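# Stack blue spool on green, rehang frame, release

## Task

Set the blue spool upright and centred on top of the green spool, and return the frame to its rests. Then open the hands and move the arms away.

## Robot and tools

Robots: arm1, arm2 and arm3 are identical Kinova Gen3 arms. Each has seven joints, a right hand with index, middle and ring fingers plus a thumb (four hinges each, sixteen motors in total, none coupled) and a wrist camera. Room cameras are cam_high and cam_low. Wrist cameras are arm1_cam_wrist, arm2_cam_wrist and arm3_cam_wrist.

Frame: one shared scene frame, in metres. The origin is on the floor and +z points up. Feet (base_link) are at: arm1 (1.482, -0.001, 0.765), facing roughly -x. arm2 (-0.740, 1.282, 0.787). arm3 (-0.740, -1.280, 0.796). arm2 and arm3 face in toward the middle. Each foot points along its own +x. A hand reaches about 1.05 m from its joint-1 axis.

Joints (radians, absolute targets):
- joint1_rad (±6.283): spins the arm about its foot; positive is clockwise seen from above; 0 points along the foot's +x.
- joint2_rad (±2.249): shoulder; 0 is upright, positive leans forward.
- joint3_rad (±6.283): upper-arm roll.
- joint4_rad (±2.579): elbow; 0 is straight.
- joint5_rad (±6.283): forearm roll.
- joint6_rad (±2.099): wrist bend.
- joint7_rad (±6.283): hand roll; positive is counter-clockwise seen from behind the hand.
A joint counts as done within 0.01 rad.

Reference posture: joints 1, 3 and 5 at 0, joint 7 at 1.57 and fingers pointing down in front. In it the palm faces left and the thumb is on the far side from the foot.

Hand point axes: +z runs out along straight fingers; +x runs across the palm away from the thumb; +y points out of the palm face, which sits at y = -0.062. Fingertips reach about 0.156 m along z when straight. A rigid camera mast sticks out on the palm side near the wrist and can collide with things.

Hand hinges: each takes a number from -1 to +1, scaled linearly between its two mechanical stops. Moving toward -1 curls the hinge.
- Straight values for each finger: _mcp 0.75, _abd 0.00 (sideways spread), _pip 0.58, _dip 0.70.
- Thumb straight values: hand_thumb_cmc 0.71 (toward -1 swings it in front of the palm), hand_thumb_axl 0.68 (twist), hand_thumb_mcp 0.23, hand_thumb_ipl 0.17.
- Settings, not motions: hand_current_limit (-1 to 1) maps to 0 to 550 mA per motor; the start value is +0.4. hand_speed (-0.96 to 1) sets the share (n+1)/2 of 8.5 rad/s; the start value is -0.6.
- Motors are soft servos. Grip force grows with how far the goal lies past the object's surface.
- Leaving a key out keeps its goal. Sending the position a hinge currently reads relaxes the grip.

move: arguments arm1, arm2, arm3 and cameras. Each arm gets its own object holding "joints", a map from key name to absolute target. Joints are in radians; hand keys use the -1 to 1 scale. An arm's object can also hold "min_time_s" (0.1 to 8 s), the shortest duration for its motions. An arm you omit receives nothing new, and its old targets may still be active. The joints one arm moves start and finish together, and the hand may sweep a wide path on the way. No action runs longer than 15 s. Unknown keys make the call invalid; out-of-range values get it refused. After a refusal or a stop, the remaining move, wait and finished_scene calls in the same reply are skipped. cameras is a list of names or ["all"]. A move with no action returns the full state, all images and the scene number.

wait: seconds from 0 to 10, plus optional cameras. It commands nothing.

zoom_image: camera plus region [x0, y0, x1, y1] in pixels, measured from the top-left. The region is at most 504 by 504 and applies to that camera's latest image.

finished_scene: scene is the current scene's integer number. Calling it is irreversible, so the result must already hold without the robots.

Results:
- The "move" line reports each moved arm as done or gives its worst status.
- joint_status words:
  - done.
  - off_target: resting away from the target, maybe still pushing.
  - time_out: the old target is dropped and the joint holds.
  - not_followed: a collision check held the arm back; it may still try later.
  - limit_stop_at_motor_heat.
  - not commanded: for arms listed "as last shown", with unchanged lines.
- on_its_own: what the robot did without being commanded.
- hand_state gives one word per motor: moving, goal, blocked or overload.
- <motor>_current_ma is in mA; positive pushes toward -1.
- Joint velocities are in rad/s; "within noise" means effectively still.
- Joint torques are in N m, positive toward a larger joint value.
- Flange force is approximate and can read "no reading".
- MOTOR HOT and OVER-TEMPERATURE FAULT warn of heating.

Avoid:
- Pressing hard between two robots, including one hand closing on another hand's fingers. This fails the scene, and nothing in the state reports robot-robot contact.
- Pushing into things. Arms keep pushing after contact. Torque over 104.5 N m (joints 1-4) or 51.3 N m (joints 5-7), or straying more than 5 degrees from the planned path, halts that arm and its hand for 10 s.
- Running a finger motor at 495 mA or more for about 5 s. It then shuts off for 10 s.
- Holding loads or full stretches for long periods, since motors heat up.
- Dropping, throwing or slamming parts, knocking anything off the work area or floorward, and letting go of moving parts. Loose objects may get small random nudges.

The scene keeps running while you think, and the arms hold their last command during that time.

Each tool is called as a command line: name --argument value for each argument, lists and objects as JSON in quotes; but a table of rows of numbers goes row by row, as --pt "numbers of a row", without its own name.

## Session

move

Scene clock: 0.00 s.
Joint torques (N m): no reading
Motor temperatures (°C): arm1=[26 27 27 28 32 38 34] | arm2=[30 28 27 28 33 37 40] | arm3=[29 35 23 24 31 37 31]
Flange force (N): no reading
Joint velocities: within noise
arm1.joint_positions: joint1_rad=-0.033 joint2_rad=-0.395 joint3_rad=-0.090 joint4_rad=+1.470 joint5_rad=+0.006 joint6_rad=+1.925 joint7_rad=+1.729 hand_index_mcp=+0.753 hand_index_abd=+0.000 hand_index_pip=+0.577 hand_index_dip=+0.696 hand_middle_mcp=+0.753 hand_middle_abd=+0.000 hand_middle_pip=+0.577 hand_middle_dip=+0.696 hand_ring_mcp=+0.753 hand_ring_abd=+0.000 hand_ring_pip=+0.577 hand_ring_dip=+0.696 hand_thumb_cmc=+0.714 hand_thumb_axl=+0.677 hand_thumb_mcp=+0.226 hand_thumb_ipl=+0.168 hand_current_limit=+0.400 hand_speed=-0.600
arm1.joint_status: not commanded
arm1.hand_state: goal,goal,goal,goal,goal,goal,goal,goal,goal,goal,goal,goal,goal,goal,goal,goal
arm1.index_mcp_current_ma: 0
arm1.index_abd_current_ma: 0
arm1.index_pip_current_ma: 0
arm1.index_dip_current_ma: 0
arm1.middle_mcp_current_ma: 0
arm1.middle_abd_current_ma: 0
arm1.middle_pip_current_ma: 0
arm1.middle_dip_current_ma: 0
arm1.ring_mcp_current_ma: 0
arm1.ring_abd_current_ma: 0
arm1.ring_pip_current_ma: 0
arm1.ring_dip_current_ma: 0
arm1.thumb_cmc_current_ma: 0
arm1.thumb_axl_current_ma: 0
arm1.thumb_mcp_current_ma: 0
arm1.thumb_ipl_current_ma: 0
arm1.hand_goal_index_mcp: 0.754
arm1.hand_goal_index_abd: 0.000
arm1.hand_goal_index_pip: 0.576
arm1.hand_goal_index_dip: 0.696
arm1.hand_goal_middle_mcp: 0.754
arm1.hand_goal_middle_abd: 0.000
arm1.hand_goal_middle_pip: 0.576
arm1.hand_goal_middle_dip: 0.696
arm1.hand_goal_ring_mcp: 0.754
arm1.hand_goal_ring_abd: 0.000
arm1.hand_goal_ring_pip: 0.576
arm1.hand_goal_ring_dip: 0.696
arm1.hand_goal_thumb_cmc: 0.714
arm1.hand_goal_thumb_axl: 0.678
arm1.hand_goal_thumb_mcp: 0.226
arm1.hand_goal_thumb_ipl: 0.168
arm1.hand: x=+1.3319 y=-0.0961 z=+1.2880 quat_wxyz=(-0.020, +0.984, +0.159, -0.072) (m; scene frame)
arm2.joint_positions: joint1_rad=-0.008 joint2_rad=-0.349 joint3_rad=-0.038 joint4_rad=+1.521 joint5_rad=-0.062 joint6_rad=+2.013 joint7_rad=+1.739 hand_index_mcp=+0.753 hand_index_abd=+0.000 hand_index_pip=+0.577 hand_index_dip=+0.696 hand_middle_mcp=+0.753 hand_middle_abd=+0.000 hand_middle_pip=+0.577 hand_middle_dip=+0.696 hand_ring_mcp=+0.753 hand_ring_abd=+0.000 hand_ring_pip=+0.577 hand_ring_dip=+0.696 hand_thumb_cmc=+0.714 hand_thumb_axl=+0.677 hand_thumb_mcp=+0.226 hand_thumb_ipl=+0.168 hand_current_limit=+0.400 hand_speed=-0.600
arm2.joint_status: not commanded
arm2.hand_state: goal,goal,goal,goal,goal,goal,goal,goal,goal,goal,goal,goal,goal,goal,goal,goal
arm2.index_mcp_current_ma: 0
arm2.index_abd_current_ma: 0
arm2.index_pip_current_ma: 0
arm2.index_dip_current_ma: 0
arm2.middle_mcp_current_ma: 0
arm2.middle_abd_current_ma: 0
arm2.middle_pip_current_ma: 0
arm2.middle_dip_current_ma: 0
arm2.ring_mcp_current_ma: 0
arm2.ring_abd_current_ma: 0
arm2.ring_pip_current_ma: 0
arm2.ring_dip_current_ma: 0
arm2.thumb_cmc_current_ma: 0
arm2.thumb_axl_current_ma: 0
arm2.thumb_mcp_current_ma: 0
arm2.thumb_ipl_current_ma: 0
arm2.hand_goal_index_mcp: 0.754
arm2.hand_goal_index_abd: 0.000
arm2.hand_goal_index_pip: 0.576
arm2.hand_goal_index_dip: 0.696
arm2.hand_goal_middle_mcp: 0.754
arm2.hand_goal_middle_abd: 0.000
arm2.hand_goal_middle_pip: 0.576
arm2.hand_goal_middle_dip: 0.696
arm2.hand_goal_ring_mcp: 0.754
arm2.hand_goal_ring_abd: 0.000
arm2.hand_goal_ring_pip: 0.576
arm2.hand_goal_ring_dip: 0.696
arm2.hand_goal_thumb_cmc: 0.714
arm2.hand_goal_thumb_axl: 0.678
arm2.hand_goal_thumb_mcp: 0.226
arm2.hand_goal_thumb_ipl: 0.168
arm2.hand: x=-0.5973 y=+1.2065 z=+1.2922 quat_wxyz=(-0.006, +0.403, +0.914, +0.031) (m; scene frame)
arm3.joint_positions: joint1_rad=-0.250 joint2_rad=-0.452 joint3_rad=-0.066 joint4_rad=+1.516 joint5_rad=+0.004 joint6_rad=+1.968 joint7_rad=+1.777 hand_index_mcp=+0.753 hand_index_abd=+0.000 hand_index_pip=+0.577 hand_index_dip=+0.696 hand_middle_mcp=+0.753 hand_middle_abd=+0.000 hand_middle_pip=+0.577 hand_middle_dip=+0.696 hand_ring_mcp=+0.753 hand_ring_abd=+0.000 hand_ring_pip=+0.577 hand_ring_dip=+0.696 hand_thumb_cmc=+0.714 hand_thumb_axl=+0.677 hand_thumb_mcp=+0.226 hand_thumb_ipl=+0.168 hand_current_limit=+0.400 hand_speed=-0.600
arm3.joint_status: not commanded
arm3.hand_state: goal,goal,goal,goal,goal,goal,goal,goal,goal,goal,goal,goal,goal,goal,goal,goal
arm3.index_mcp_current_ma: 0
arm3.index_abd_current_ma: 0
arm3.index_pip_current_ma: 0
arm3.index_dip_current_ma: 0
arm3.middle_mcp_current_ma: 0
arm3.middle_abd_current_ma: 0
arm3.middle_pip_current_ma: 0
arm3.middle_dip_current_ma: 0
arm3.ring_mcp_current_ma: 0
arm3.ring_abd_current_ma: 0
arm3.ring_pip_current_ma: 0
arm3.ring_dip_current_ma: 0
arm3.thumb_cmc_current_ma: 0
arm3.thumb_axl_current_ma: 0
arm3.thumb_mcp_current_ma: 0
arm3.thumb_ipl_current_ma: 0
arm3.hand_goal_index_mcp: 0.754
arm3.hand_goal_index_abd: 0.000
arm3.hand_goal_index_pip: 0.576
arm3.hand_goal_index_dip: 0.696
arm3.hand_goal_middle_mcp: 0.754
arm3.hand_goal_middle_abd: 0.000
arm3.hand_goal_middle_pip: 0.576
arm3.hand_goal_middle_dip: 0.696
arm3.hand_goal_ring_mcp: 0.754
arm3.hand_goal_ring_abd: 0.000
arm3.hand_goal_ring_pip: 0.576
arm3.hand_goal_ring_dip: 0.696
arm3.hand_goal_thumb_cmc: 0.714
arm3.hand_goal_thumb_axl: 0.678
arm3.hand_goal_thumb_mcp: 0.226
arm3.hand_goal_thumb_ipl: 0.168
arm3.hand: x=-0.7786 y=-1.1413 z=+1.3108 quat_wxyz=(+0.054, -0.705, +0.707, +0.018) (m; scene frame)
pictures: arm1_cam_wrist, arm2_cam_wrist, arm3_cam_wrist, cam_high, cam_low
Images, in order (width x height): arm1_cam_wrist 672x504, arm2_cam_wrist 672x504, arm3_cam_wrist 672x504, cam_high 672x504, cam_low 672x504.

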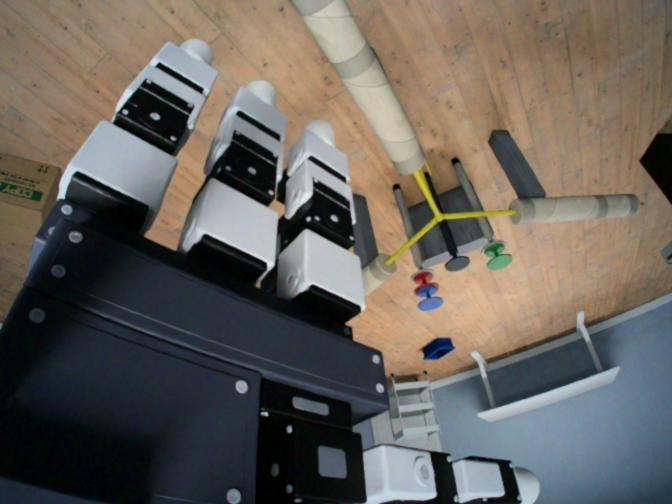

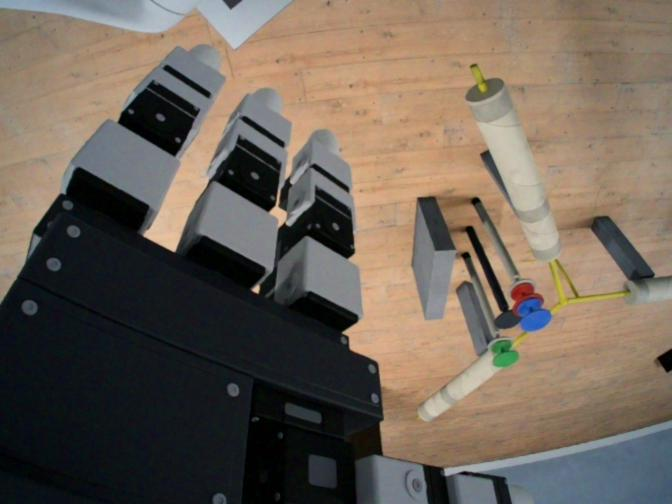

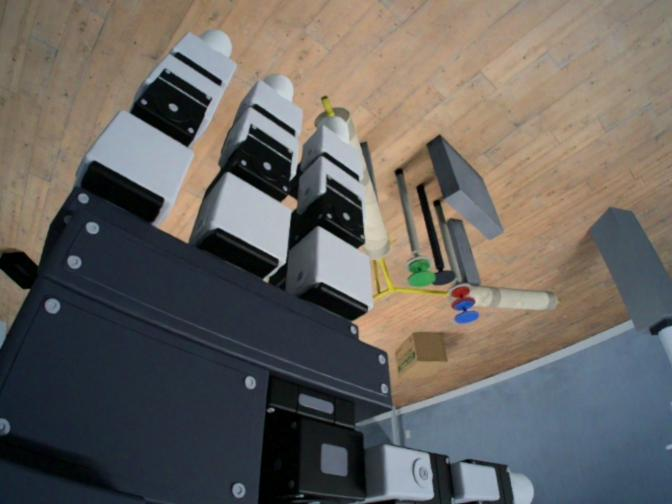

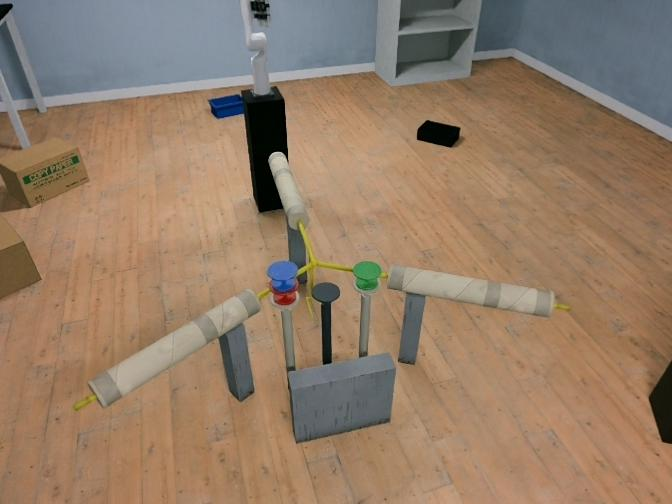

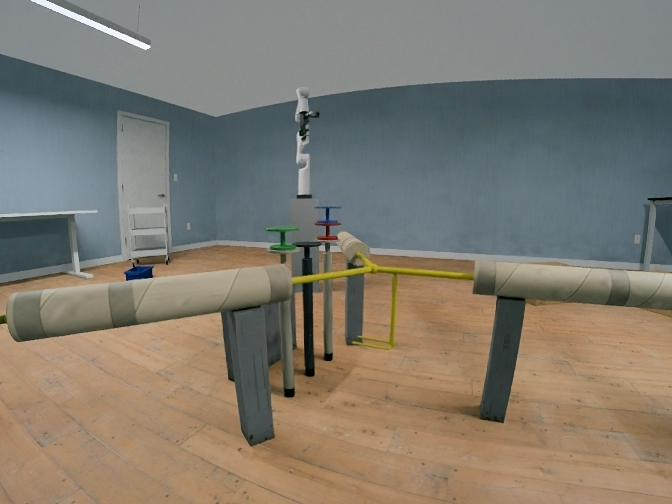

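move --arm1 '{"joints":{"joint1_rad":0.166,"joint2_rad":0.273,"joint3_rad":0,"joint4_rad":1.636,"joint5_rad":0,"joint6_rad":1.233,"joint7_rad":1.571}}' --arm2 '{"joints":{"joint1_rad":0.10,"joint2_rad":0.273,"joint3_rad":0,"joint4_rad":1.636,"joint5_rad":0,"joint6_rad":1.233,"joint7_rad":1.571}}' --arm3 '{"joints":{"joint1_rad":0.128,"joint2_rad":0.273,"joint3_rad":0,"joint4_rad":1.636,"joint5_rad":0,"joint6_rad":1.233,"joint7_rad":1.571}}' --cameras '["all"]'

zoom_image --camera "cam_high" --region '[220, 140, 400, 320]'

zoom_image --camera "cam_high" --region '[60, 270, 270, 427]'

zoom_image --camera "cam_high" --region '[370, 230, 580, 387]'

zoom_image --camera "cam_low" --region '[250, 180, 410, 300]'

zoom_image --camera "cam_low" --region '[220, 200, 480, 400]'

Scene clock: 18.10 s.
Joint torques (N m): arm1=[-0.32 -13.48 -0.91 -7.73 0.05 -0.08 0.33] | arm2=[0.96 -13.33 -0.65 -9.3 -0.39 0.16 0.2] | arm3=[1.29 -14.14 0.85 -8.24 -0.7 -0.11 0.32]
Motor temperatures (°C): arm1=[26 27 27 28 32 38 34] | arm2=[30 28 27 28 33 37 40] | arm3=[29 35 23 24 31 37 31]
Flange force (N): arm1=[-1.8 -0.5 0.0] | arm2=[4.1 2.1 3.2] | arm3=[-1.2 4.1 0.7]
move: arm1 done; arm2 done; arm3 done
Joint velocities: within noise
arm1.joint_positions: joint1_rad=+0.166 joint2_rad=+0.273 joint3_rad=+0.000 joint4_rad=+1.636 joint5_rad=+0.000 joint6_rad=+1.233 joint7_rad=+1.571 hand_index_mcp=+0.753 hand_index_abd=+0.000 hand_index_pip=+0.577 hand_index_dip=+0.696 hand_middle_mcp=+0.753 hand_middle_abd=+0.000 hand_middle_pip=+0.577 hand_middle_dip=+0.696 hand_ring_mcp=+0.753 hand_ring_abd=+0.000 hand_ring_pip=+0.577 hand_ring_dip=+0.696 hand_thumb_cmc=+0.714 hand_thumb_axl=+0.677 hand_thumb_mcp=+0.224 hand_thumb_ipl=+0.168 hand_current_limit=+0.400 hand_speed=-0.600
arm1.joint_status: all done
arm1.hand_state: goal,goal,goal,goal,goal,goal,goal,goal,goal,goal,goal,goal,goal,goal,goal,goal
arm1.index_mcp_current_ma: -3
arm1.index_abd_current_ma: 0
arm1.index_pip_current_ma: 2
arm1.index_dip_current_ma: 0
arm1.middle_mcp_current_ma: -3
arm1.middle_abd_current_ma: 0
arm1.middle_pip_current_ma: 2
arm1.middle_dip_current_ma: 0
arm1.ring_mcp_current_ma: -3
arm1.ring_abd_current_ma: 0
arm1.ring_pip_current_ma: 2
arm1.ring_dip_current_ma: 0
arm1.thumb_cmc_current_ma: 1
arm1.thumb_axl_current_ma: -3
arm1.thumb_mcp_current_ma: -10
arm1.thumb_ipl_current_ma: -1
arm1.hand_goal_index_mcp: 0.754
arm1.hand_goal_index_abd: 0.000
arm1.hand_goal_index_pip: 0.576
arm1.hand_goal_index_dip: 0.696
arm1.hand_goal_middle_mcp: 0.754
arm1.hand_goal_middle_abd: 0.000
arm1.hand_goal_middle_pip: 0.576
arm1.hand_goal_middle_dip: 0.696
arm1.hand_goal_ring_mcp: 0.754
arm1.hand_goal_ring_abd: 0.000
arm1.hand_goal_ring_pip: 0.576
arm1.hand_goal_ring_dip: 0.696
arm1.hand_goal_thumb_cmc: 0.714
arm1.hand_goal_thumb_axl: 0.678
arm1.hand_goal_thumb_mcp: 0.226
arm1.hand_goal_thumb_ipl: 0.168
arm1.hand: x=+1.0464 y=-0.0089 z=+1.0513 quat_wxyz=(+0.000, +0.998, -0.060, -0.002) (m; scene frame)
arm2.joint_positions: joint1_rad=+0.100 joint2_rad=+0.273 joint3_rad=+0.000 joint4_rad=+1.636 joint5_rad=+0.000 joint6_rad=+1.233 joint7_rad=+1.571 hand_index_mcp=+0.753 hand_index_abd=+0.000 hand_index_pip=+0.577 hand_index_dip=+0.696 hand_middle_mcp=+0.753 hand_middle_abd=+0.000 hand_middle_pip=+0.577 hand_middle_dip=+0.696 hand_ring_mcp=+0.753 hand_ring_abd=+0.000 hand_ring_pip=+0.577 hand_ring_dip=+0.696 hand_thumb_cmc=+0.714 hand_thumb_axl=+0.677 hand_thumb_mcp=+0.224 hand_thumb_ipl=+0.168 hand_current_limit=+0.400 hand_speed=-0.600
arm2.joint_status: all done
arm2.hand_state: goal,goal,goal,goal,goal,goal,goal,goal,goal,goal,goal,goal,goal,goal,goal,goal
arm2.index_mcp_current_ma: -2
arm2.index_abd_current_ma: 0
arm2.index_pip_current_ma: 1
arm2.index_dip_current_ma: 0
arm2.middle_mcp_current_ma: -2
arm2.middle_abd_current_ma: 0
arm2.middle_pip_current_ma: 1
arm2.middle_dip_current_ma: 0
arm2.ring_mcp_current_ma: -2
arm2.ring_abd_current_ma: 0
arm2.ring_pip_current_ma: 1
arm2.ring_dip_current_ma: 0
arm2.thumb_cmc_current_ma: 0
arm2.thumb_axl_current_ma: -2
arm2.thumb_mcp_current_ma: -7
arm2.thumb_ipl_current_ma: -1
arm2.hand_goal_index_mcp: 0.754
arm2.hand_goal_index_abd: 0.000
arm2.hand_goal_index_pip: 0.576
arm2.hand_goal_index_dip: 0.696
arm2.hand_goal_middle_mcp: 0.754
arm2.hand_goal_middle_abd: 0.000
arm2.hand_goal_middle_pip: 0.576
arm2.hand_goal_middle_dip: 0.696
arm2.hand_goal_ring_mcp: 0.754
arm2.hand_goal_ring_abd: 0.000
arm2.hand_goal_ring_pip: 0.576
arm2.hand_goal_ring_dip: 0.696
arm2.hand_goal_thumb_cmc: 0.714
arm2.hand_goal_thumb_axl: 0.678
arm2.hand_goal_thumb_mcp: 0.226
arm2.hand_goal_thumb_ipl: 0.168
arm2.hand: x=-0.5148 y=+0.9076 z=+1.0712 quat_wxyz=(+0.000, +0.551, +0.834, +0.000) (m; scene frame)
arm3.joint_positions: joint1_rad=+0.128 joint2_rad=+0.273 joint3_rad=+0.000 joint4_rad=+1.636 joint5_rad=+0.000 joint6_rad=+1.233 joint7_rad=+1.571 hand_index_mcp=+0.753 hand_index_abd=+0.000 hand_index_pip=+0.577 hand_index_dip=+0.696 hand_middle_mcp=+0.753 hand_middle_abd=+0.000 hand_middle_pip=+0.577 hand_middle_dip=+0.696 hand_ring_mcp=+0.753 hand_ring_abd=+0.000 hand_ring_pip=+0.577 hand_ring_dip=+0.696 hand_thumb_cmc=+0.714 hand_thumb_axl=+0.677 hand_thumb_mcp=+0.224 hand_thumb_ipl=+0.168 hand_current_limit=+0.400 hand_speed=-0.600
arm3.joint_status: all done
arm3.hand_state: goal,goal,goal,goal,goal,goal,goal,goal,goal,goal,goal,goal,goal,goal,goal,goal
arm3.index_mcp_current_ma: -1
arm3.index_abd_current_ma: 0
arm3.index_pip_current_ma: 1
arm3.index_dip_current_ma: 0
arm3.middle_mcp_current_ma: -1
arm3.middle_abd_current_ma: 0
arm3.middle_pip_current_ma: 1
arm3.middle_dip_current_ma: 0
arm3.ring_mcp_current_ma: -1
arm3.ring_abd_current_ma: 0
arm3.ring_pip_current_ma: 1
arm3.ring_dip_current_ma: 0
arm3.thumb_cmc_current_ma: 0
arm3.thumb_axl_current_ma: -1
arm3.thumb_mcp_current_ma: -4
arm3.thumb_ipl_current_ma: 0
arm3.hand_goal_index_mcp: 0.754
arm3.hand_goal_index_abd: 0.000
arm3.hand_goal_index_pip: 0.576
arm3.hand_goal_index_dip: 0.696
arm3.hand_goal_middle_mcp: 0.754
arm3.hand_goal_middle_abd: 0.000
arm3.hand_goal_middle_pip: 0.576
arm3.hand_goal_middle_dip: 0.696
arm3.hand_goal_ring_mcp: 0.754
arm3.hand_goal_ring_abd: 0.000
arm3.hand_goal_ring_pip: 0.576
arm3.hand_goal_ring_dip: 0.696
arm3.hand_goal_thumb_cmc: 0.714
arm3.hand_goal_thumb_axl: 0.678
arm3.hand_goal_thumb_mcp: 0.226
arm3.hand_goal_thumb_ipl: 0.168
arm3.hand: x=-0.5273 y=-0.8985 z=+1.0805 quat_wxyz=(-0.001, -0.447, +0.895, +0.002) (m; scene frame)
pictures: arm1_cam_wrist, arm2_cam_wrist, arm3_cam_wrist, cam_high, cam_low
Images, in order (width x height): arm1_cam_wrist 672x504, arm2_cam_wrist 672x504, arm3_cam_wrist 672x504, cam_high 672x504, cam_low 672x504.

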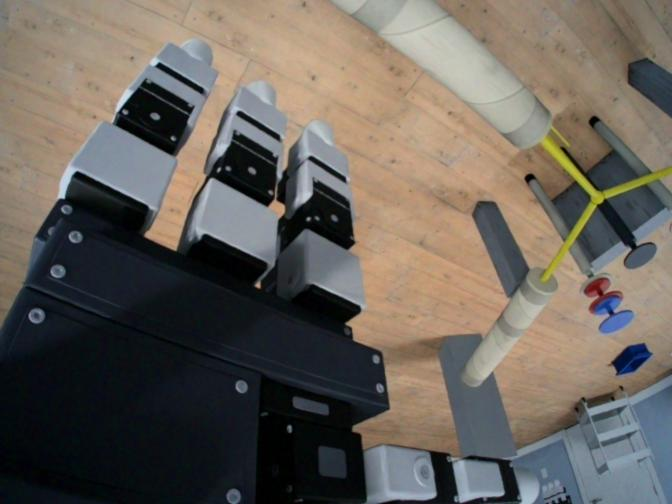

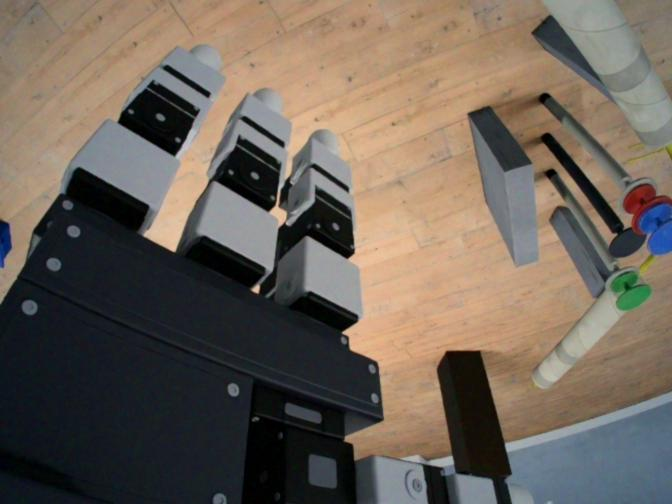

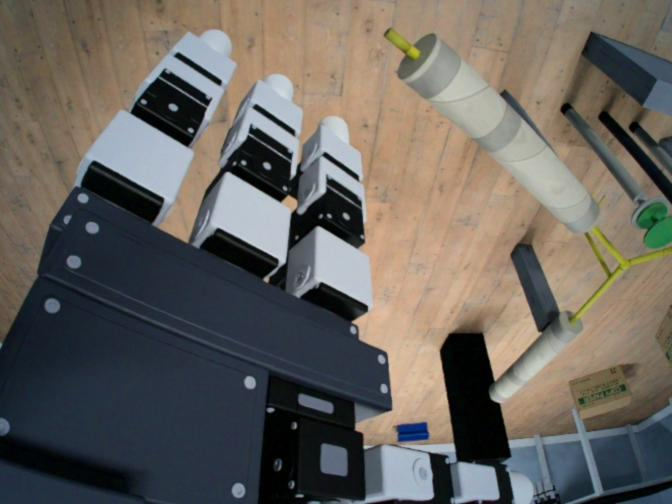

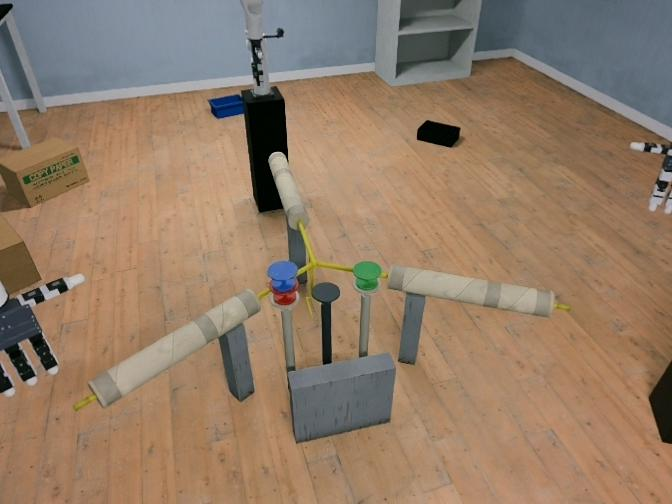

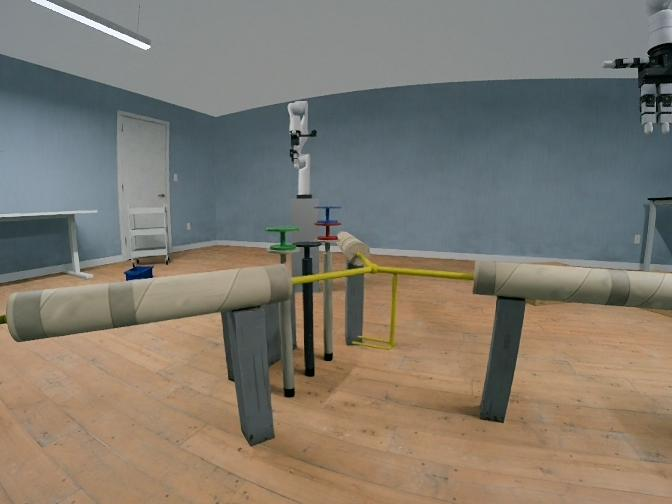

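Scaled by 2.800 from the camera's 672x504 image, which has a finer 960x720 frame.

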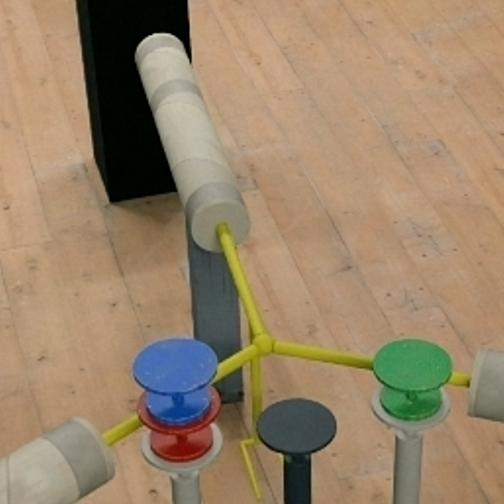

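Scaled by 2.400 from the camera's 672x504 image, which has a finer 960x720 frame.

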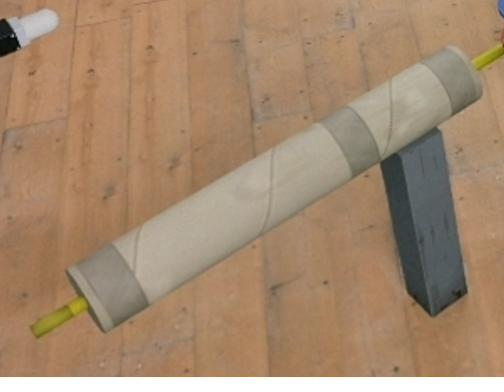

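Scaled by 2.400 from the camera's 672x504 image, which has a finer 960x720 frame.

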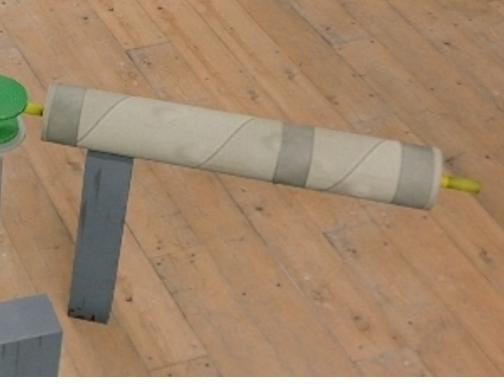

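Scaled by 3.150 from the camera's 672x504 image, which has a finer 960x720 frame.

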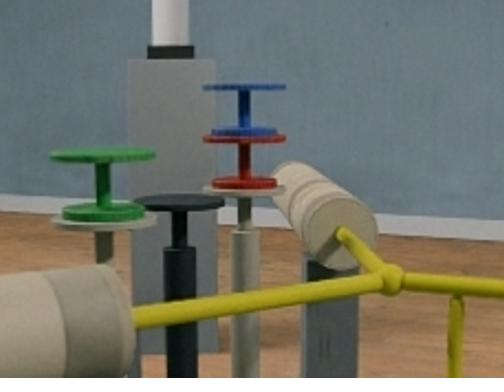

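Scaled by 1.938 from the camera's 672x504 image, which has a finer 960x720 frame.

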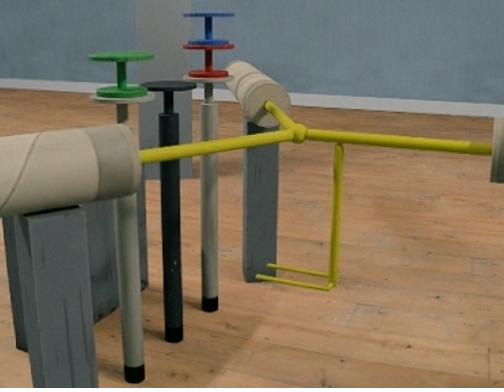

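move --arm1 '{"joints":{"joint1_rad":0.430,"joint2_rad":0.7969,"joint3_rad":0,"joint4_rad":2.166,"joint5_rad":0,"joint6_rad":-0.1703,"joint7_rad":1.89},"min_time_s":4}' --arm2 '{"joints":{"joint1_rad":-0.1278,"joint2_rad":1.1043,"joint3_rad":0,"joint4_rad":1.1986,"joint5_rad":0,"joint6_rad":0.8388,"joint7_rad":1.4238},"min_time_s":4}' --arm3 '{"joints":{"joint1_rad":0.2824,"joint2_rad":1.2024,"joint3_rad":0,"joint4_rad":1.0618,"joint5_rad":0,"joint6_rad":0.5283,"joint7_rad":1.806},"min_time_s":4}' --cameras '["all"]'

Scene clock: 203.33 s.
Joint torques (N m): arm1=[-0.32 -16.69 -0.75 -2.27 0.08 -1.04 0.29] | arm2=[0.97 -23.48 -0.48 -7.71 -0.39 0.13 0.24] | arm3=[1.27 -26.18 1.11 -7.72 -0.65 -1.09 0.35]
Motor temperatures (°C): arm1=[26 28 27 28 32 38 34] | arm2=[31 28 27 28 33 37 40] | arm3=[29 35 23 25 31 37 31]
Flange force (N): arm1=[-0.7 0.2 1.8] | arm2=[8.4 1.2 -0.9] | arm3=[-0.3 2.6 0.1]
move: arm1 done; arm2 done; arm3 done
Joint velocities: within noise
arm1.joint_positions: joint1_rad=+0.430 joint2_rad=+0.797 joint3_rad=+0.000 joint4_rad=+2.166 joint5_rad=+0.000 joint6_rad=-0.170 joint7_rad=+1.890 hand_index_mcp=+0.753 hand_index_abd=+0.000 hand_index_pip=+0.577 hand_index_dip=+0.696 hand_middle_mcp=+0.753 hand_middle_abd=+0.000 hand_middle_pip=+0.577 hand_middle_dip=+0.696 hand_ring_mcp=+0.753 hand_ring_abd=+0.000 hand_ring_pip=+0.577 hand_ring_dip=+0.696 hand_thumb_cmc=+0.714 hand_thumb_axl=+0.677 hand_thumb_mcp=+0.224 hand_thumb_ipl=+0.168 hand_current_limit=+0.400 hand_speed=-0.600
arm1.joint_status: all done
arm1.hand_state: goal,goal,goal,goal,goal,goal,goal,goal,goal,goal,goal,goal,goal,goal,goal,goal
arm1.index_mcp_current_ma: -3
arm1.index_abd_current_ma: 0
arm1.index_pip_current_ma: 2
arm1.index_dip_current_ma: 0
arm1.middle_mcp_current_ma: -3
arm1.middle_abd_current_ma: 0
arm1.middle_pip_current_ma: 2
arm1.middle_dip_current_ma: 0
arm1.ring_mcp_current_ma: -3
arm1.ring_abd_current_ma: 0
arm1.ring_pip_current_ma: 2
arm1.ring_dip_current_ma: 0
arm1.thumb_cmc_current_ma: 1
arm1.thumb_axl_current_ma: -3
arm1.thumb_mcp_current_ma: -10
arm1.thumb_ipl_current_ma: -1
arm1.hand_goal_index_mcp: 0.754
arm1.hand_goal_index_abd: 0.000
arm1.hand_goal_index_pip: 0.576
arm1.hand_goal_index_dip: 0.696
arm1.hand_goal_middle_mcp: 0.754
arm1.hand_goal_middle_abd: 0.000
arm1.hand_goal_middle_pip: 0.576
arm1.hand_goal_middle_dip: 0.696
arm1.hand_goal_ring_mcp: 0.754
arm1.hand_goal_ring_abd: 0.000
arm1.hand_goal_ring_pip: 0.576
arm1.hand_goal_ring_dip: 0.696
arm1.hand_goal_thumb_cmc: 0.714
arm1.hand_goal_thumb_axl: 0.678
arm1.hand_goal_thumb_mcp: 0.226
arm1.hand_goal_thumb_ipl: 0.168
arm1.hand: x=+1.0361 y=+0.1110 z=+0.7516 quat_wxyz=(-0.059, +0.984, -0.032, -0.165) (m; scene frame)
arm2.joint_positions: joint1_rad=-0.128 joint2_rad=+1.104 joint3_rad=+0.000 joint4_rad=+1.199 joint5_rad=+0.000 joint6_rad=+0.839 joint7_rad=+1.424 hand_index_mcp=+0.753 hand_index_abd=+0.000 hand_index_pip=+0.577 hand_index_dip=+0.696 hand_middle_mcp=+0.753 hand_middle_abd=+0.000 hand_middle_pip=+0.577 hand_middle_dip=+0.696 hand_ring_mcp=+0.753 hand_ring_abd=+0.000 hand_ring_pip=+0.577 hand_ring_dip=+0.696 hand_thumb_cmc=+0.714 hand_thumb_axl=+0.677 hand_thumb_mcp=+0.224 hand_thumb_ipl=+0.168 hand_current_limit=+0.400 hand_speed=-0.600
arm2.joint_status: all done
arm2.hand_state: goal,goal,goal,goal,goal,goal,goal,goal,goal,goal,goal,goal,goal,goal,goal,goal
arm2.index_mcp_current_ma: -2
arm2.index_abd_current_ma: 0
arm2.index_pip_current_ma: 1
arm2.index_dip_current_ma: 0
arm2.middle_mcp_current_ma: -2
arm2.middle_abd_current_ma: 0
arm2.middle_pip_current_ma: 1
arm2.middle_dip_current_ma: 0
arm2.ring_mcp_current_ma: -2
arm2.ring_abd_current_ma: 0
arm2.ring_pip_current_ma: 1
arm2.ring_dip_current_ma: 0
arm2.thumb_cmc_current_ma: 0
arm2.thumb_axl_current_ma: -2
arm2.thumb_mcp_current_ma: -7
arm2.thumb_ipl_current_ma: -1
arm2.hand_goal_index_mcp: 0.754
arm2.hand_goal_index_abd: 0.000
arm2.hand_goal_index_pip: 0.576
arm2.hand_goal_index_dip: 0.696
arm2.hand_goal_middle_mcp: 0.754
arm2.hand_goal_middle_abd: 0.000
arm2.hand_goal_middle_pip: 0.576
arm2.hand_goal_middle_dip: 0.696
arm2.hand_goal_ring_mcp: 0.754
arm2.hand_goal_ring_abd: 0.000
arm2.hand_goal_ring_pip: 0.576
arm2.hand_goal_ring_dip: 0.696
arm2.hand_goal_thumb_cmc: 0.714
arm2.hand_goal_thumb_axl: 0.678
arm2.hand_goal_thumb_mcp: 0.226
arm2.hand_goal_thumb_ipl: 0.168
arm2.hand: x=-0.3145 y=+0.7947 z=+0.7493 quat_wxyz=(+0.000, +0.517, +0.856, +0.000) (m; scene frame)
arm3.joint_positions: joint1_rad=+0.282 joint2_rad=+1.202 joint3_rad=+0.000 joint4_rad=+1.062 joint5_rad=+0.000 joint6_rad=+0.528 joint7_rad=+1.806 hand_index_mcp=+0.753 hand_index_abd=+0.000 hand_index_pip=+0.577 hand_index_dip=+0.696 hand_middle_mcp=+0.753 hand_middle_abd=+0.000 hand_middle_pip=+0.577 hand_middle_dip=+0.696 hand_ring_mcp=+0.753 hand_ring_abd=+0.000 hand_ring_pip=+0.577 hand_ring_dip=+0.696 hand_thumb_cmc=+0.714 hand_thumb_axl=+0.677 hand_thumb_mcp=+0.224 hand_thumb_ipl=+0.168 hand_current_limit=+0.400 hand_speed=-0.600
arm3.joint_status: all done
arm3.hand_state: goal,goal,goal,goal,goal,goal,goal,goal,goal,goal,goal,goal,goal,goal,goal,goal
arm3.index_mcp_current_ma: -1
arm3.index_abd_current_ma: 0
arm3.index_pip_current_ma: 1
arm3.index_dip_current_ma: 0
arm3.middle_mcp_current_ma: -1
arm3.middle_abd_current_ma: 0
arm3.middle_pip_current_ma: 1
arm3.middle_dip_current_ma: 0
arm3.ring_mcp_current_ma: -1
arm3.ring_abd_current_ma: 0
arm3.ring_pip_current_ma: 1
arm3.ring_dip_current_ma: 0
arm3.thumb_cmc_current_ma: 0
arm3.thumb_axl_current_ma: -1
arm3.thumb_mcp_current_ma: -4
arm3.thumb_ipl_current_ma: 0
arm3.hand_goal_index_mcp: 0.754
arm3.hand_goal_index_abd: 0.000
arm3.hand_goal_index_pip: 0.576
arm3.hand_goal_index_dip: 0.696
arm3.hand_goal_middle_mcp: 0.754
arm3.hand_goal_middle_abd: 0.000
arm3.hand_goal_middle_pip: 0.576
arm3.hand_goal_middle_dip: 0.696
arm3.hand_goal_ring_mcp: 0.754
arm3.hand_goal_ring_abd: 0.000
arm3.hand_goal_ring_pip: 0.576
arm3.hand_goal_ring_dip: 0.696
arm3.hand_goal_thumb_cmc: 0.714
arm3.hand_goal_thumb_axl: 0.678
arm3.hand_goal_thumb_mcp: 0.226
arm3.hand_goal_thumb_ipl: 0.168
arm3.hand: x=-0.2544 y=-0.7186 z=+0.7486 quat_wxyz=(+0.166, -0.475, +0.863, +0.048) (m; scene frame)
pictures: arm1_cam_wrist, arm2_cam_wrist, arm3_cam_wrist, cam_high, cam_low
Images, in order (width x height): arm1_cam_wrist 672x504, arm2_cam_wrist 672x504, arm3_cam_wrist 672x504, cam_high 672x504, cam_low 672x504.

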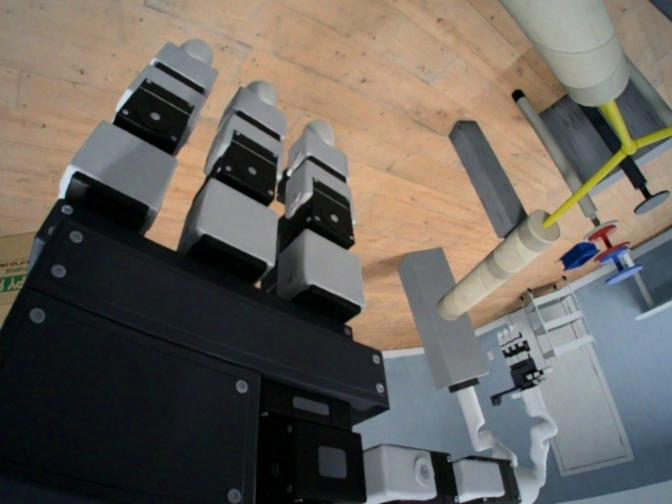

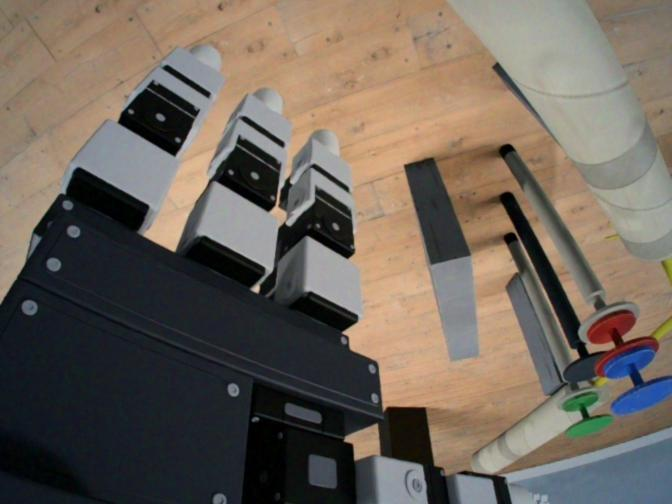

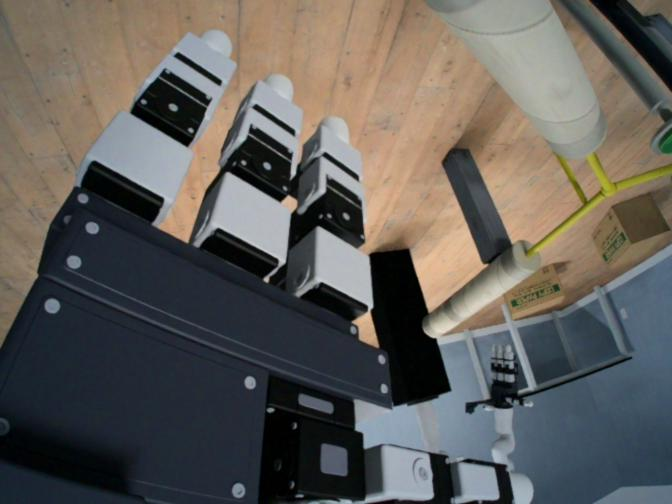

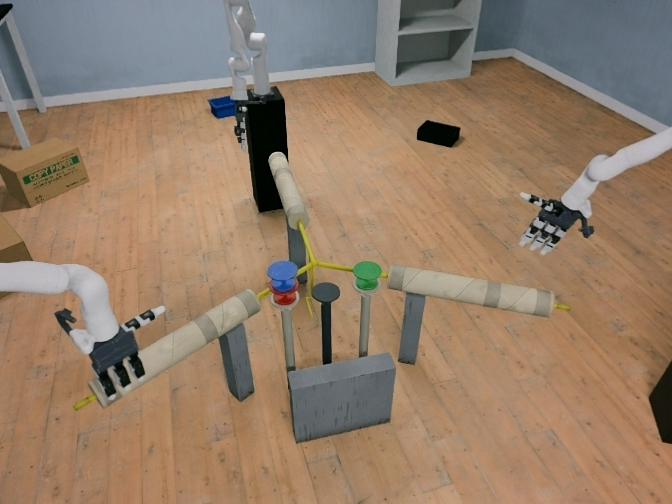

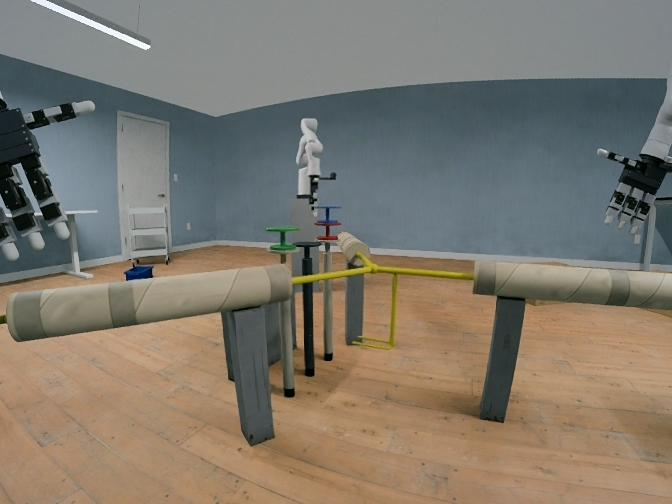

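move --arm1 '{"joints":{"joint1_rad":0.430,"joint2_rad":1.5239,"joint3_rad":0,"joint4_rad":1.8214,"joint5_rad":0,"joint6_rad":-0.5527,"joint7_rad":1.89},"min_time_s":4}' --arm2 '{"joints":{"joint1_rad":-0.1278,"joint2_rad":1.6818,"joint3_rad":0,"joint4_rad":0.8051,"joint5_rad":0,"joint6_rad":0.6547,"joint7_rad":1.4238},"min_time_s":4}' --arm3 '{"joints":{"joint1_rad":0.2824,"joint2_rad":1.7956,"joint3_rad":0,"joint4_rad":0.5522,"joint5_rad":0,"joint6_rad":0.4447,"joint7_rad":1.806},"min_time_s":4}' --cameras '["all"]'

zoom_image --camera "cam_high" --region '[60, 240, 270, 420]'

zoom_image --camera "cam_high" --region '[440, 180, 640, 340]'

zoom_image --camera "cam_high" --region '[210, 100, 330, 230]'

Scene clock: 228.23 s.
Joint torques (N m): arm1=[-0.32 -19.17 -0.65 0.87 0.11 -1.01 0.33] | arm2=[0.99 -24.32 -0.37 -6.54 -0.34 0.15 0.27] | arm3=[1.25 -26.48 1.13 -7.22 -0.66 -1.13 0.32]
Motor temperatures (°C): arm1=[26 28 27 28 32 38 34] | arm2=[31 28 27 28 33 37 40] | arm3=[29 36 23 25 31 37 31]
Flange force (N): arm1=[0.5 -0.5 2.2] | arm2=[10.5 1.0 -5.6] | arm3=[-0.4 2.4 -0.1]
move: arm1 done; arm2 done; arm3 done
Joint velocities: within noise
arm1.joint_positions: joint1_rad=+0.430 joint2_rad=+1.524 joint3_rad=+0.000 joint4_rad=+1.821 joint5_rad=+0.000 joint6_rad=-0.553 joint7_rad=+1.890 hand_index_mcp=+0.753 hand_index_abd=+0.000 hand_index_pip=+0.577 hand_index_dip=+0.696 hand_middle_mcp=+0.753 hand_middle_abd=+0.000 hand_middle_pip=+0.577 hand_middle_dip=+0.696 hand_ring_mcp=+0.753 hand_ring_abd=+0.000 hand_ring_pip=+0.577 hand_ring_dip=+0.696 hand_thumb_cmc=+0.714 hand_thumb_axl=+0.677 hand_thumb_mcp=+0.224 hand_thumb_ipl=+0.168 hand_current_limit=+0.400 hand_speed=-0.600
arm1.joint_status: all done
arm1.hand_state: goal,goal,goal,goal,goal,goal,goal,goal,goal,goal,goal,goal,goal,goal,goal,goal
arm1.index_mcp_current_ma: -3
arm1.index_abd_current_ma: 0
arm1.index_pip_current_ma: 2
arm1.index_dip_current_ma: 0
arm1.middle_mcp_current_ma: -3
arm1.middle_abd_current_ma: 0
arm1.middle_pip_current_ma: 2
arm1.middle_dip_current_ma: 0
arm1.ring_mcp_current_ma: -3
arm1.ring_abd_current_ma: 0
arm1.ring_pip_current_ma: 2
arm1.ring_dip_current_ma: 0
arm1.thumb_cmc_current_ma: 1
arm1.thumb_axl_current_ma: -3
arm1.thumb_mcp_current_ma: -10
arm1.thumb_ipl_current_ma: -1
arm1.hand_goal_index_mcp: 0.754
arm1.hand_goal_index_abd: 0.000
arm1.hand_goal_index_pip: 0.576
arm1.hand_goal_index_dip: 0.696
arm1.hand_goal_middle_mcp: 0.754
arm1.hand_goal_middle_abd: 0.000
arm1.hand_goal_middle_pip: 0.576
arm1.hand_goal_middle_dip: 0.696
arm1.hand_goal_ring_mcp: 0.754
arm1.hand_goal_ring_abd: 0.000
arm1.hand_goal_ring_pip: 0.576
arm1.hand_goal_ring_dip: 0.696
arm1.hand_goal_thumb_cmc: 0.714
arm1.hand_goal_thumb_axl: 0.678
arm1.hand_goal_thumb_mcp: 0.226
arm1.hand_goal_thumb_ipl: 0.168
arm1.hand: x=+1.0349 y=+0.1108 z=+0.4787 quat_wxyz=(-0.059, +0.984, -0.032, -0.165) (m; scene frame)
arm2.joint_positions: joint1_rad=-0.128 joint2_rad=+1.682 joint3_rad=+0.000 joint4_rad=+0.805 joint5_rad=+0.000 joint6_rad=+0.655 joint7_rad=+1.424 hand_index_mcp=+0.753 hand_index_abd=+0.000 hand_index_pip=+0.577 hand_index_dip=+0.696 hand_middle_mcp=+0.753 hand_middle_abd=+0.000 hand_middle_pip=+0.577 hand_middle_dip=+0.696 hand_ring_mcp=+0.753 hand_ring_abd=+0.000 hand_ring_pip=+0.577 hand_ring_dip=+0.696 hand_thumb_cmc=+0.714 hand_thumb_axl=+0.677 hand_thumb_mcp=+0.224 hand_thumb_ipl=+0.168 hand_current_limit=+0.400 hand_speed=-0.600
arm2.joint_status: all done
arm2.hand_state: goal,goal,goal,goal,goal,goal,goal,goal,goal,goal,goal,goal,goal,goal,goal,goal
arm2.index_mcp_current_ma: -2
arm2.index_abd_current_ma: 0
arm2.index_pip_current_ma: 1
arm2.index_dip_current_ma: 0
arm2.middle_mcp_current_ma: -2
arm2.middle_abd_current_ma: 0
arm2.middle_pip_current_ma: 1
arm2.middle_dip_current_ma: 0
arm2.ring_mcp_current_ma: -2
arm2.ring_abd_current_ma: 0
arm2.ring_pip_current_ma: 1
arm2.ring_dip_current_ma: 0
arm2.thumb_cmc_current_ma: 0
arm2.thumb_axl_current_ma: -2
arm2.thumb_mcp_current_ma: -7
arm2.thumb_ipl_current_ma: -1
arm2.hand_goal_index_mcp: 0.754
arm2.hand_goal_index_abd: 0.000
arm2.hand_goal_index_pip: 0.576
arm2.hand_goal_index_dip: 0.696
arm2.hand_goal_middle_mcp: 0.754
arm2.hand_goal_middle_abd: 0.000
arm2.hand_goal_middle_pip: 0.576
arm2.hand_goal_middle_dip: 0.696
arm2.hand_goal_ring_mcp: 0.754
arm2.hand_goal_ring_abd: 0.000
arm2.hand_goal_ring_pip: 0.576
arm2.hand_goal_ring_dip: 0.696
arm2.hand_goal_thumb_cmc: 0.714
arm2.hand_goal_thumb_axl: 0.678
arm2.hand_goal_thumb_mcp: 0.226
arm2.hand_goal_thumb_ipl: 0.168
arm2.hand: x=-0.3144 y=+0.7948 z=+0.4743 quat_wxyz=(+0.000, +0.517, +0.856, +0.000) (m; scene frame)
arm3.joint_positions: joint1_rad=+0.282 joint2_rad=+1.796 joint3_rad=+0.000 joint4_rad=+0.552 joint5_rad=+0.000 joint6_rad=+0.445 joint7_rad=+1.806 hand_index_mcp=+0.753 hand_index_abd=+0.000 hand_index_pip=+0.577 hand_index_dip=+0.696 hand_middle_mcp=+0.753 hand_middle_abd=+0.000 hand_middle_pip=+0.577 hand_middle_dip=+0.696 hand_ring_mcp=+0.753 hand_ring_abd=+0.000 hand_ring_pip=+0.577 hand_ring_dip=+0.696 hand_thumb_cmc=+0.714 hand_thumb_axl=+0.677 hand_thumb_mcp=+0.224 hand_thumb_ipl=+0.168 hand_current_limit=+0.400 hand_speed=-0.600
arm3.joint_status: all done
arm3.hand_state: goal,goal,goal,goal,goal,goal,goal,goal,goal,goal,goal,goal,goal,goal,goal,goal
arm3.index_mcp_current_ma: -1
arm3.index_abd_current_ma: 0
arm3.index_pip_current_ma: 1
arm3.index_dip_current_ma: 0
arm3.middle_mcp_current_ma: -1
arm3.middle_abd_current_ma: 0
arm3.middle_pip_current_ma: 1
arm3.middle_dip_current_ma: 0
arm3.ring_mcp_current_ma: -1
arm3.ring_abd_current_ma: 0
arm3.ring_pip_current_ma: 1
arm3.ring_dip_current_ma: 0
arm3.thumb_cmc_current_ma: 0
arm3.thumb_axl_current_ma: -1
arm3.thumb_mcp_current_ma: -4
arm3.thumb_ipl_current_ma: 0
arm3.hand_goal_index_mcp: 0.754
arm3.hand_goal_index_abd: 0.000
arm3.hand_goal_index_pip: 0.576
arm3.hand_goal_index_dip: 0.696
arm3.hand_goal_middle_mcp: 0.754
arm3.hand_goal_middle_abd: 0.000
arm3.hand_goal_middle_pip: 0.576
arm3.hand_goal_middle_dip: 0.696
arm3.hand_goal_ring_mcp: 0.754
arm3.hand_goal_ring_abd: 0.000
arm3.hand_goal_ring_pip: 0.576
arm3.hand_goal_ring_dip: 0.696
arm3.hand_goal_thumb_cmc: 0.714
arm3.hand_goal_thumb_axl: 0.678
arm3.hand_goal_thumb_mcp: 0.226
arm3.hand_goal_thumb_ipl: 0.168
arm3.hand: x=-0.2554 y=-0.7179 z=+0.4838 quat_wxyz=(+0.166, -0.475, +0.863, +0.048) (m; scene frame)
pictures: arm1_cam_wrist, arm2_cam_wrist, arm3_cam_wrist, cam_high, cam_low
Images, in order (width x height): arm1_cam_wrist 672x504, arm2_cam_wrist 672x504, arm3_cam_wrist 672x504, cam_high 672x504, cam_low 672x504.

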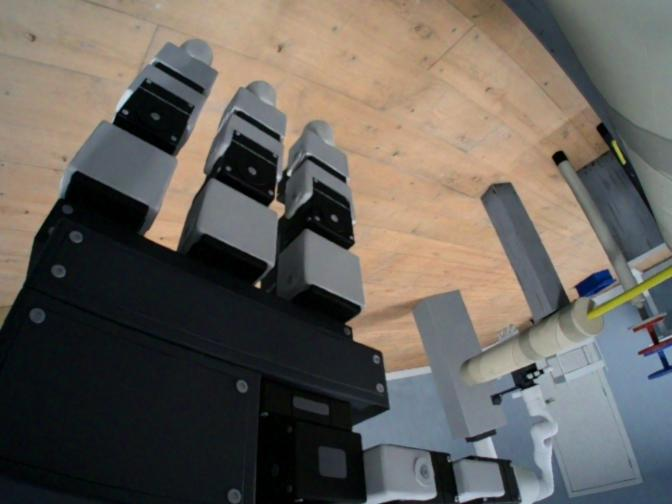

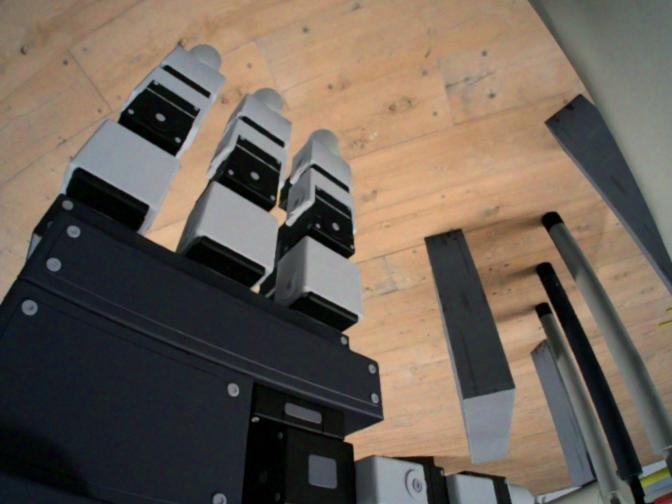

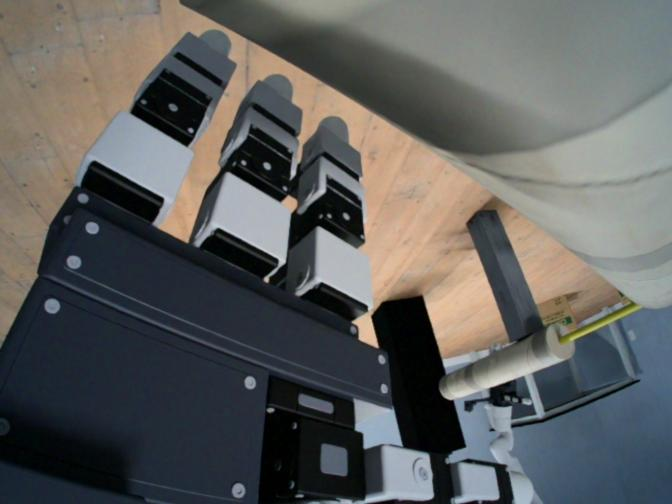

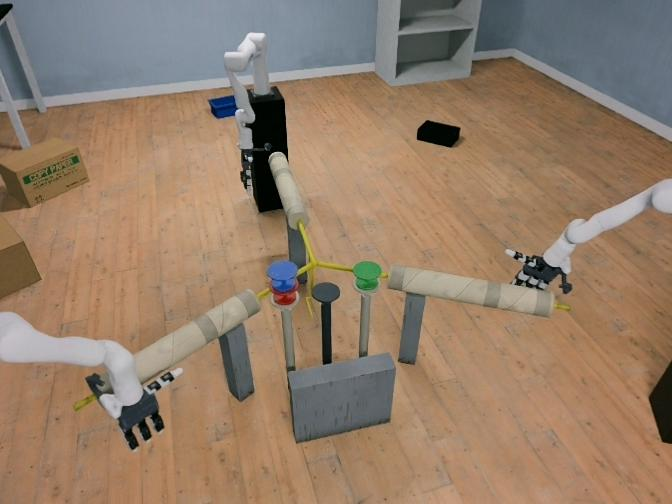

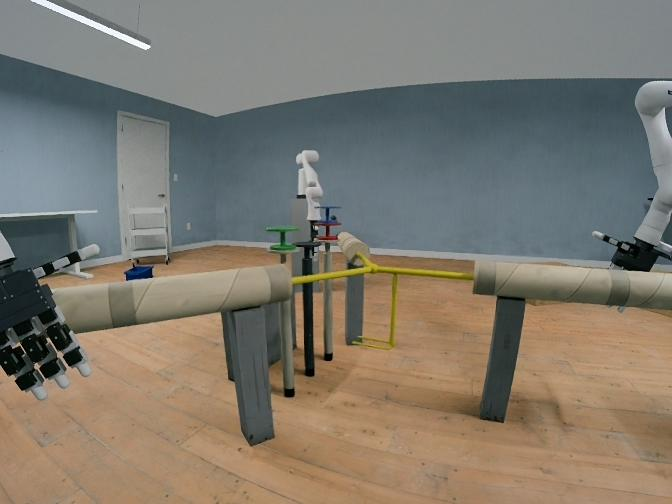

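Scaled by 2.400 from the camera's 672x504 image, which has a finer 960x720 frame.

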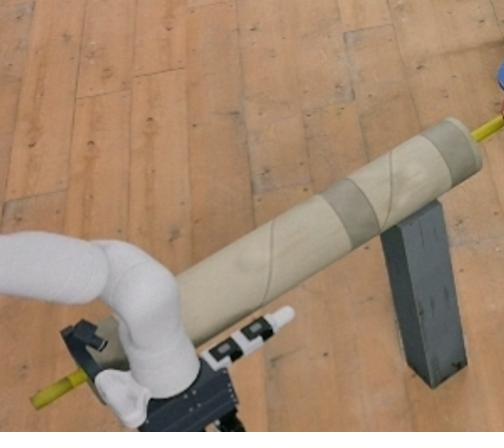

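Scaled by 2.520 from the camera's 672x504 image, which has a finer 960x720 frame.

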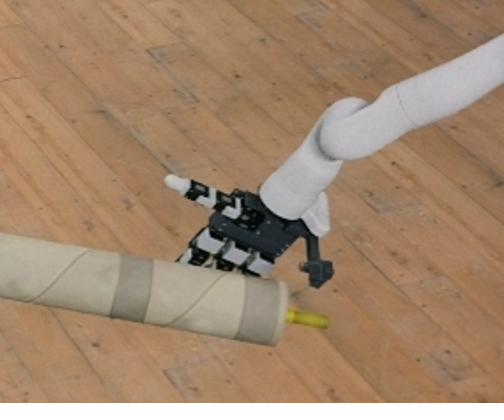

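Scaled by 3.877 from the camera's 672x504 image, which has a finer 960x720 frame.

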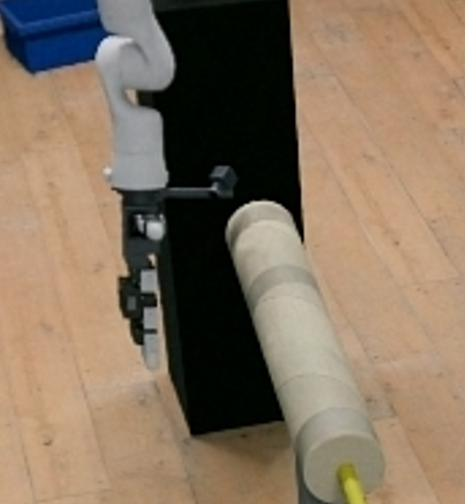

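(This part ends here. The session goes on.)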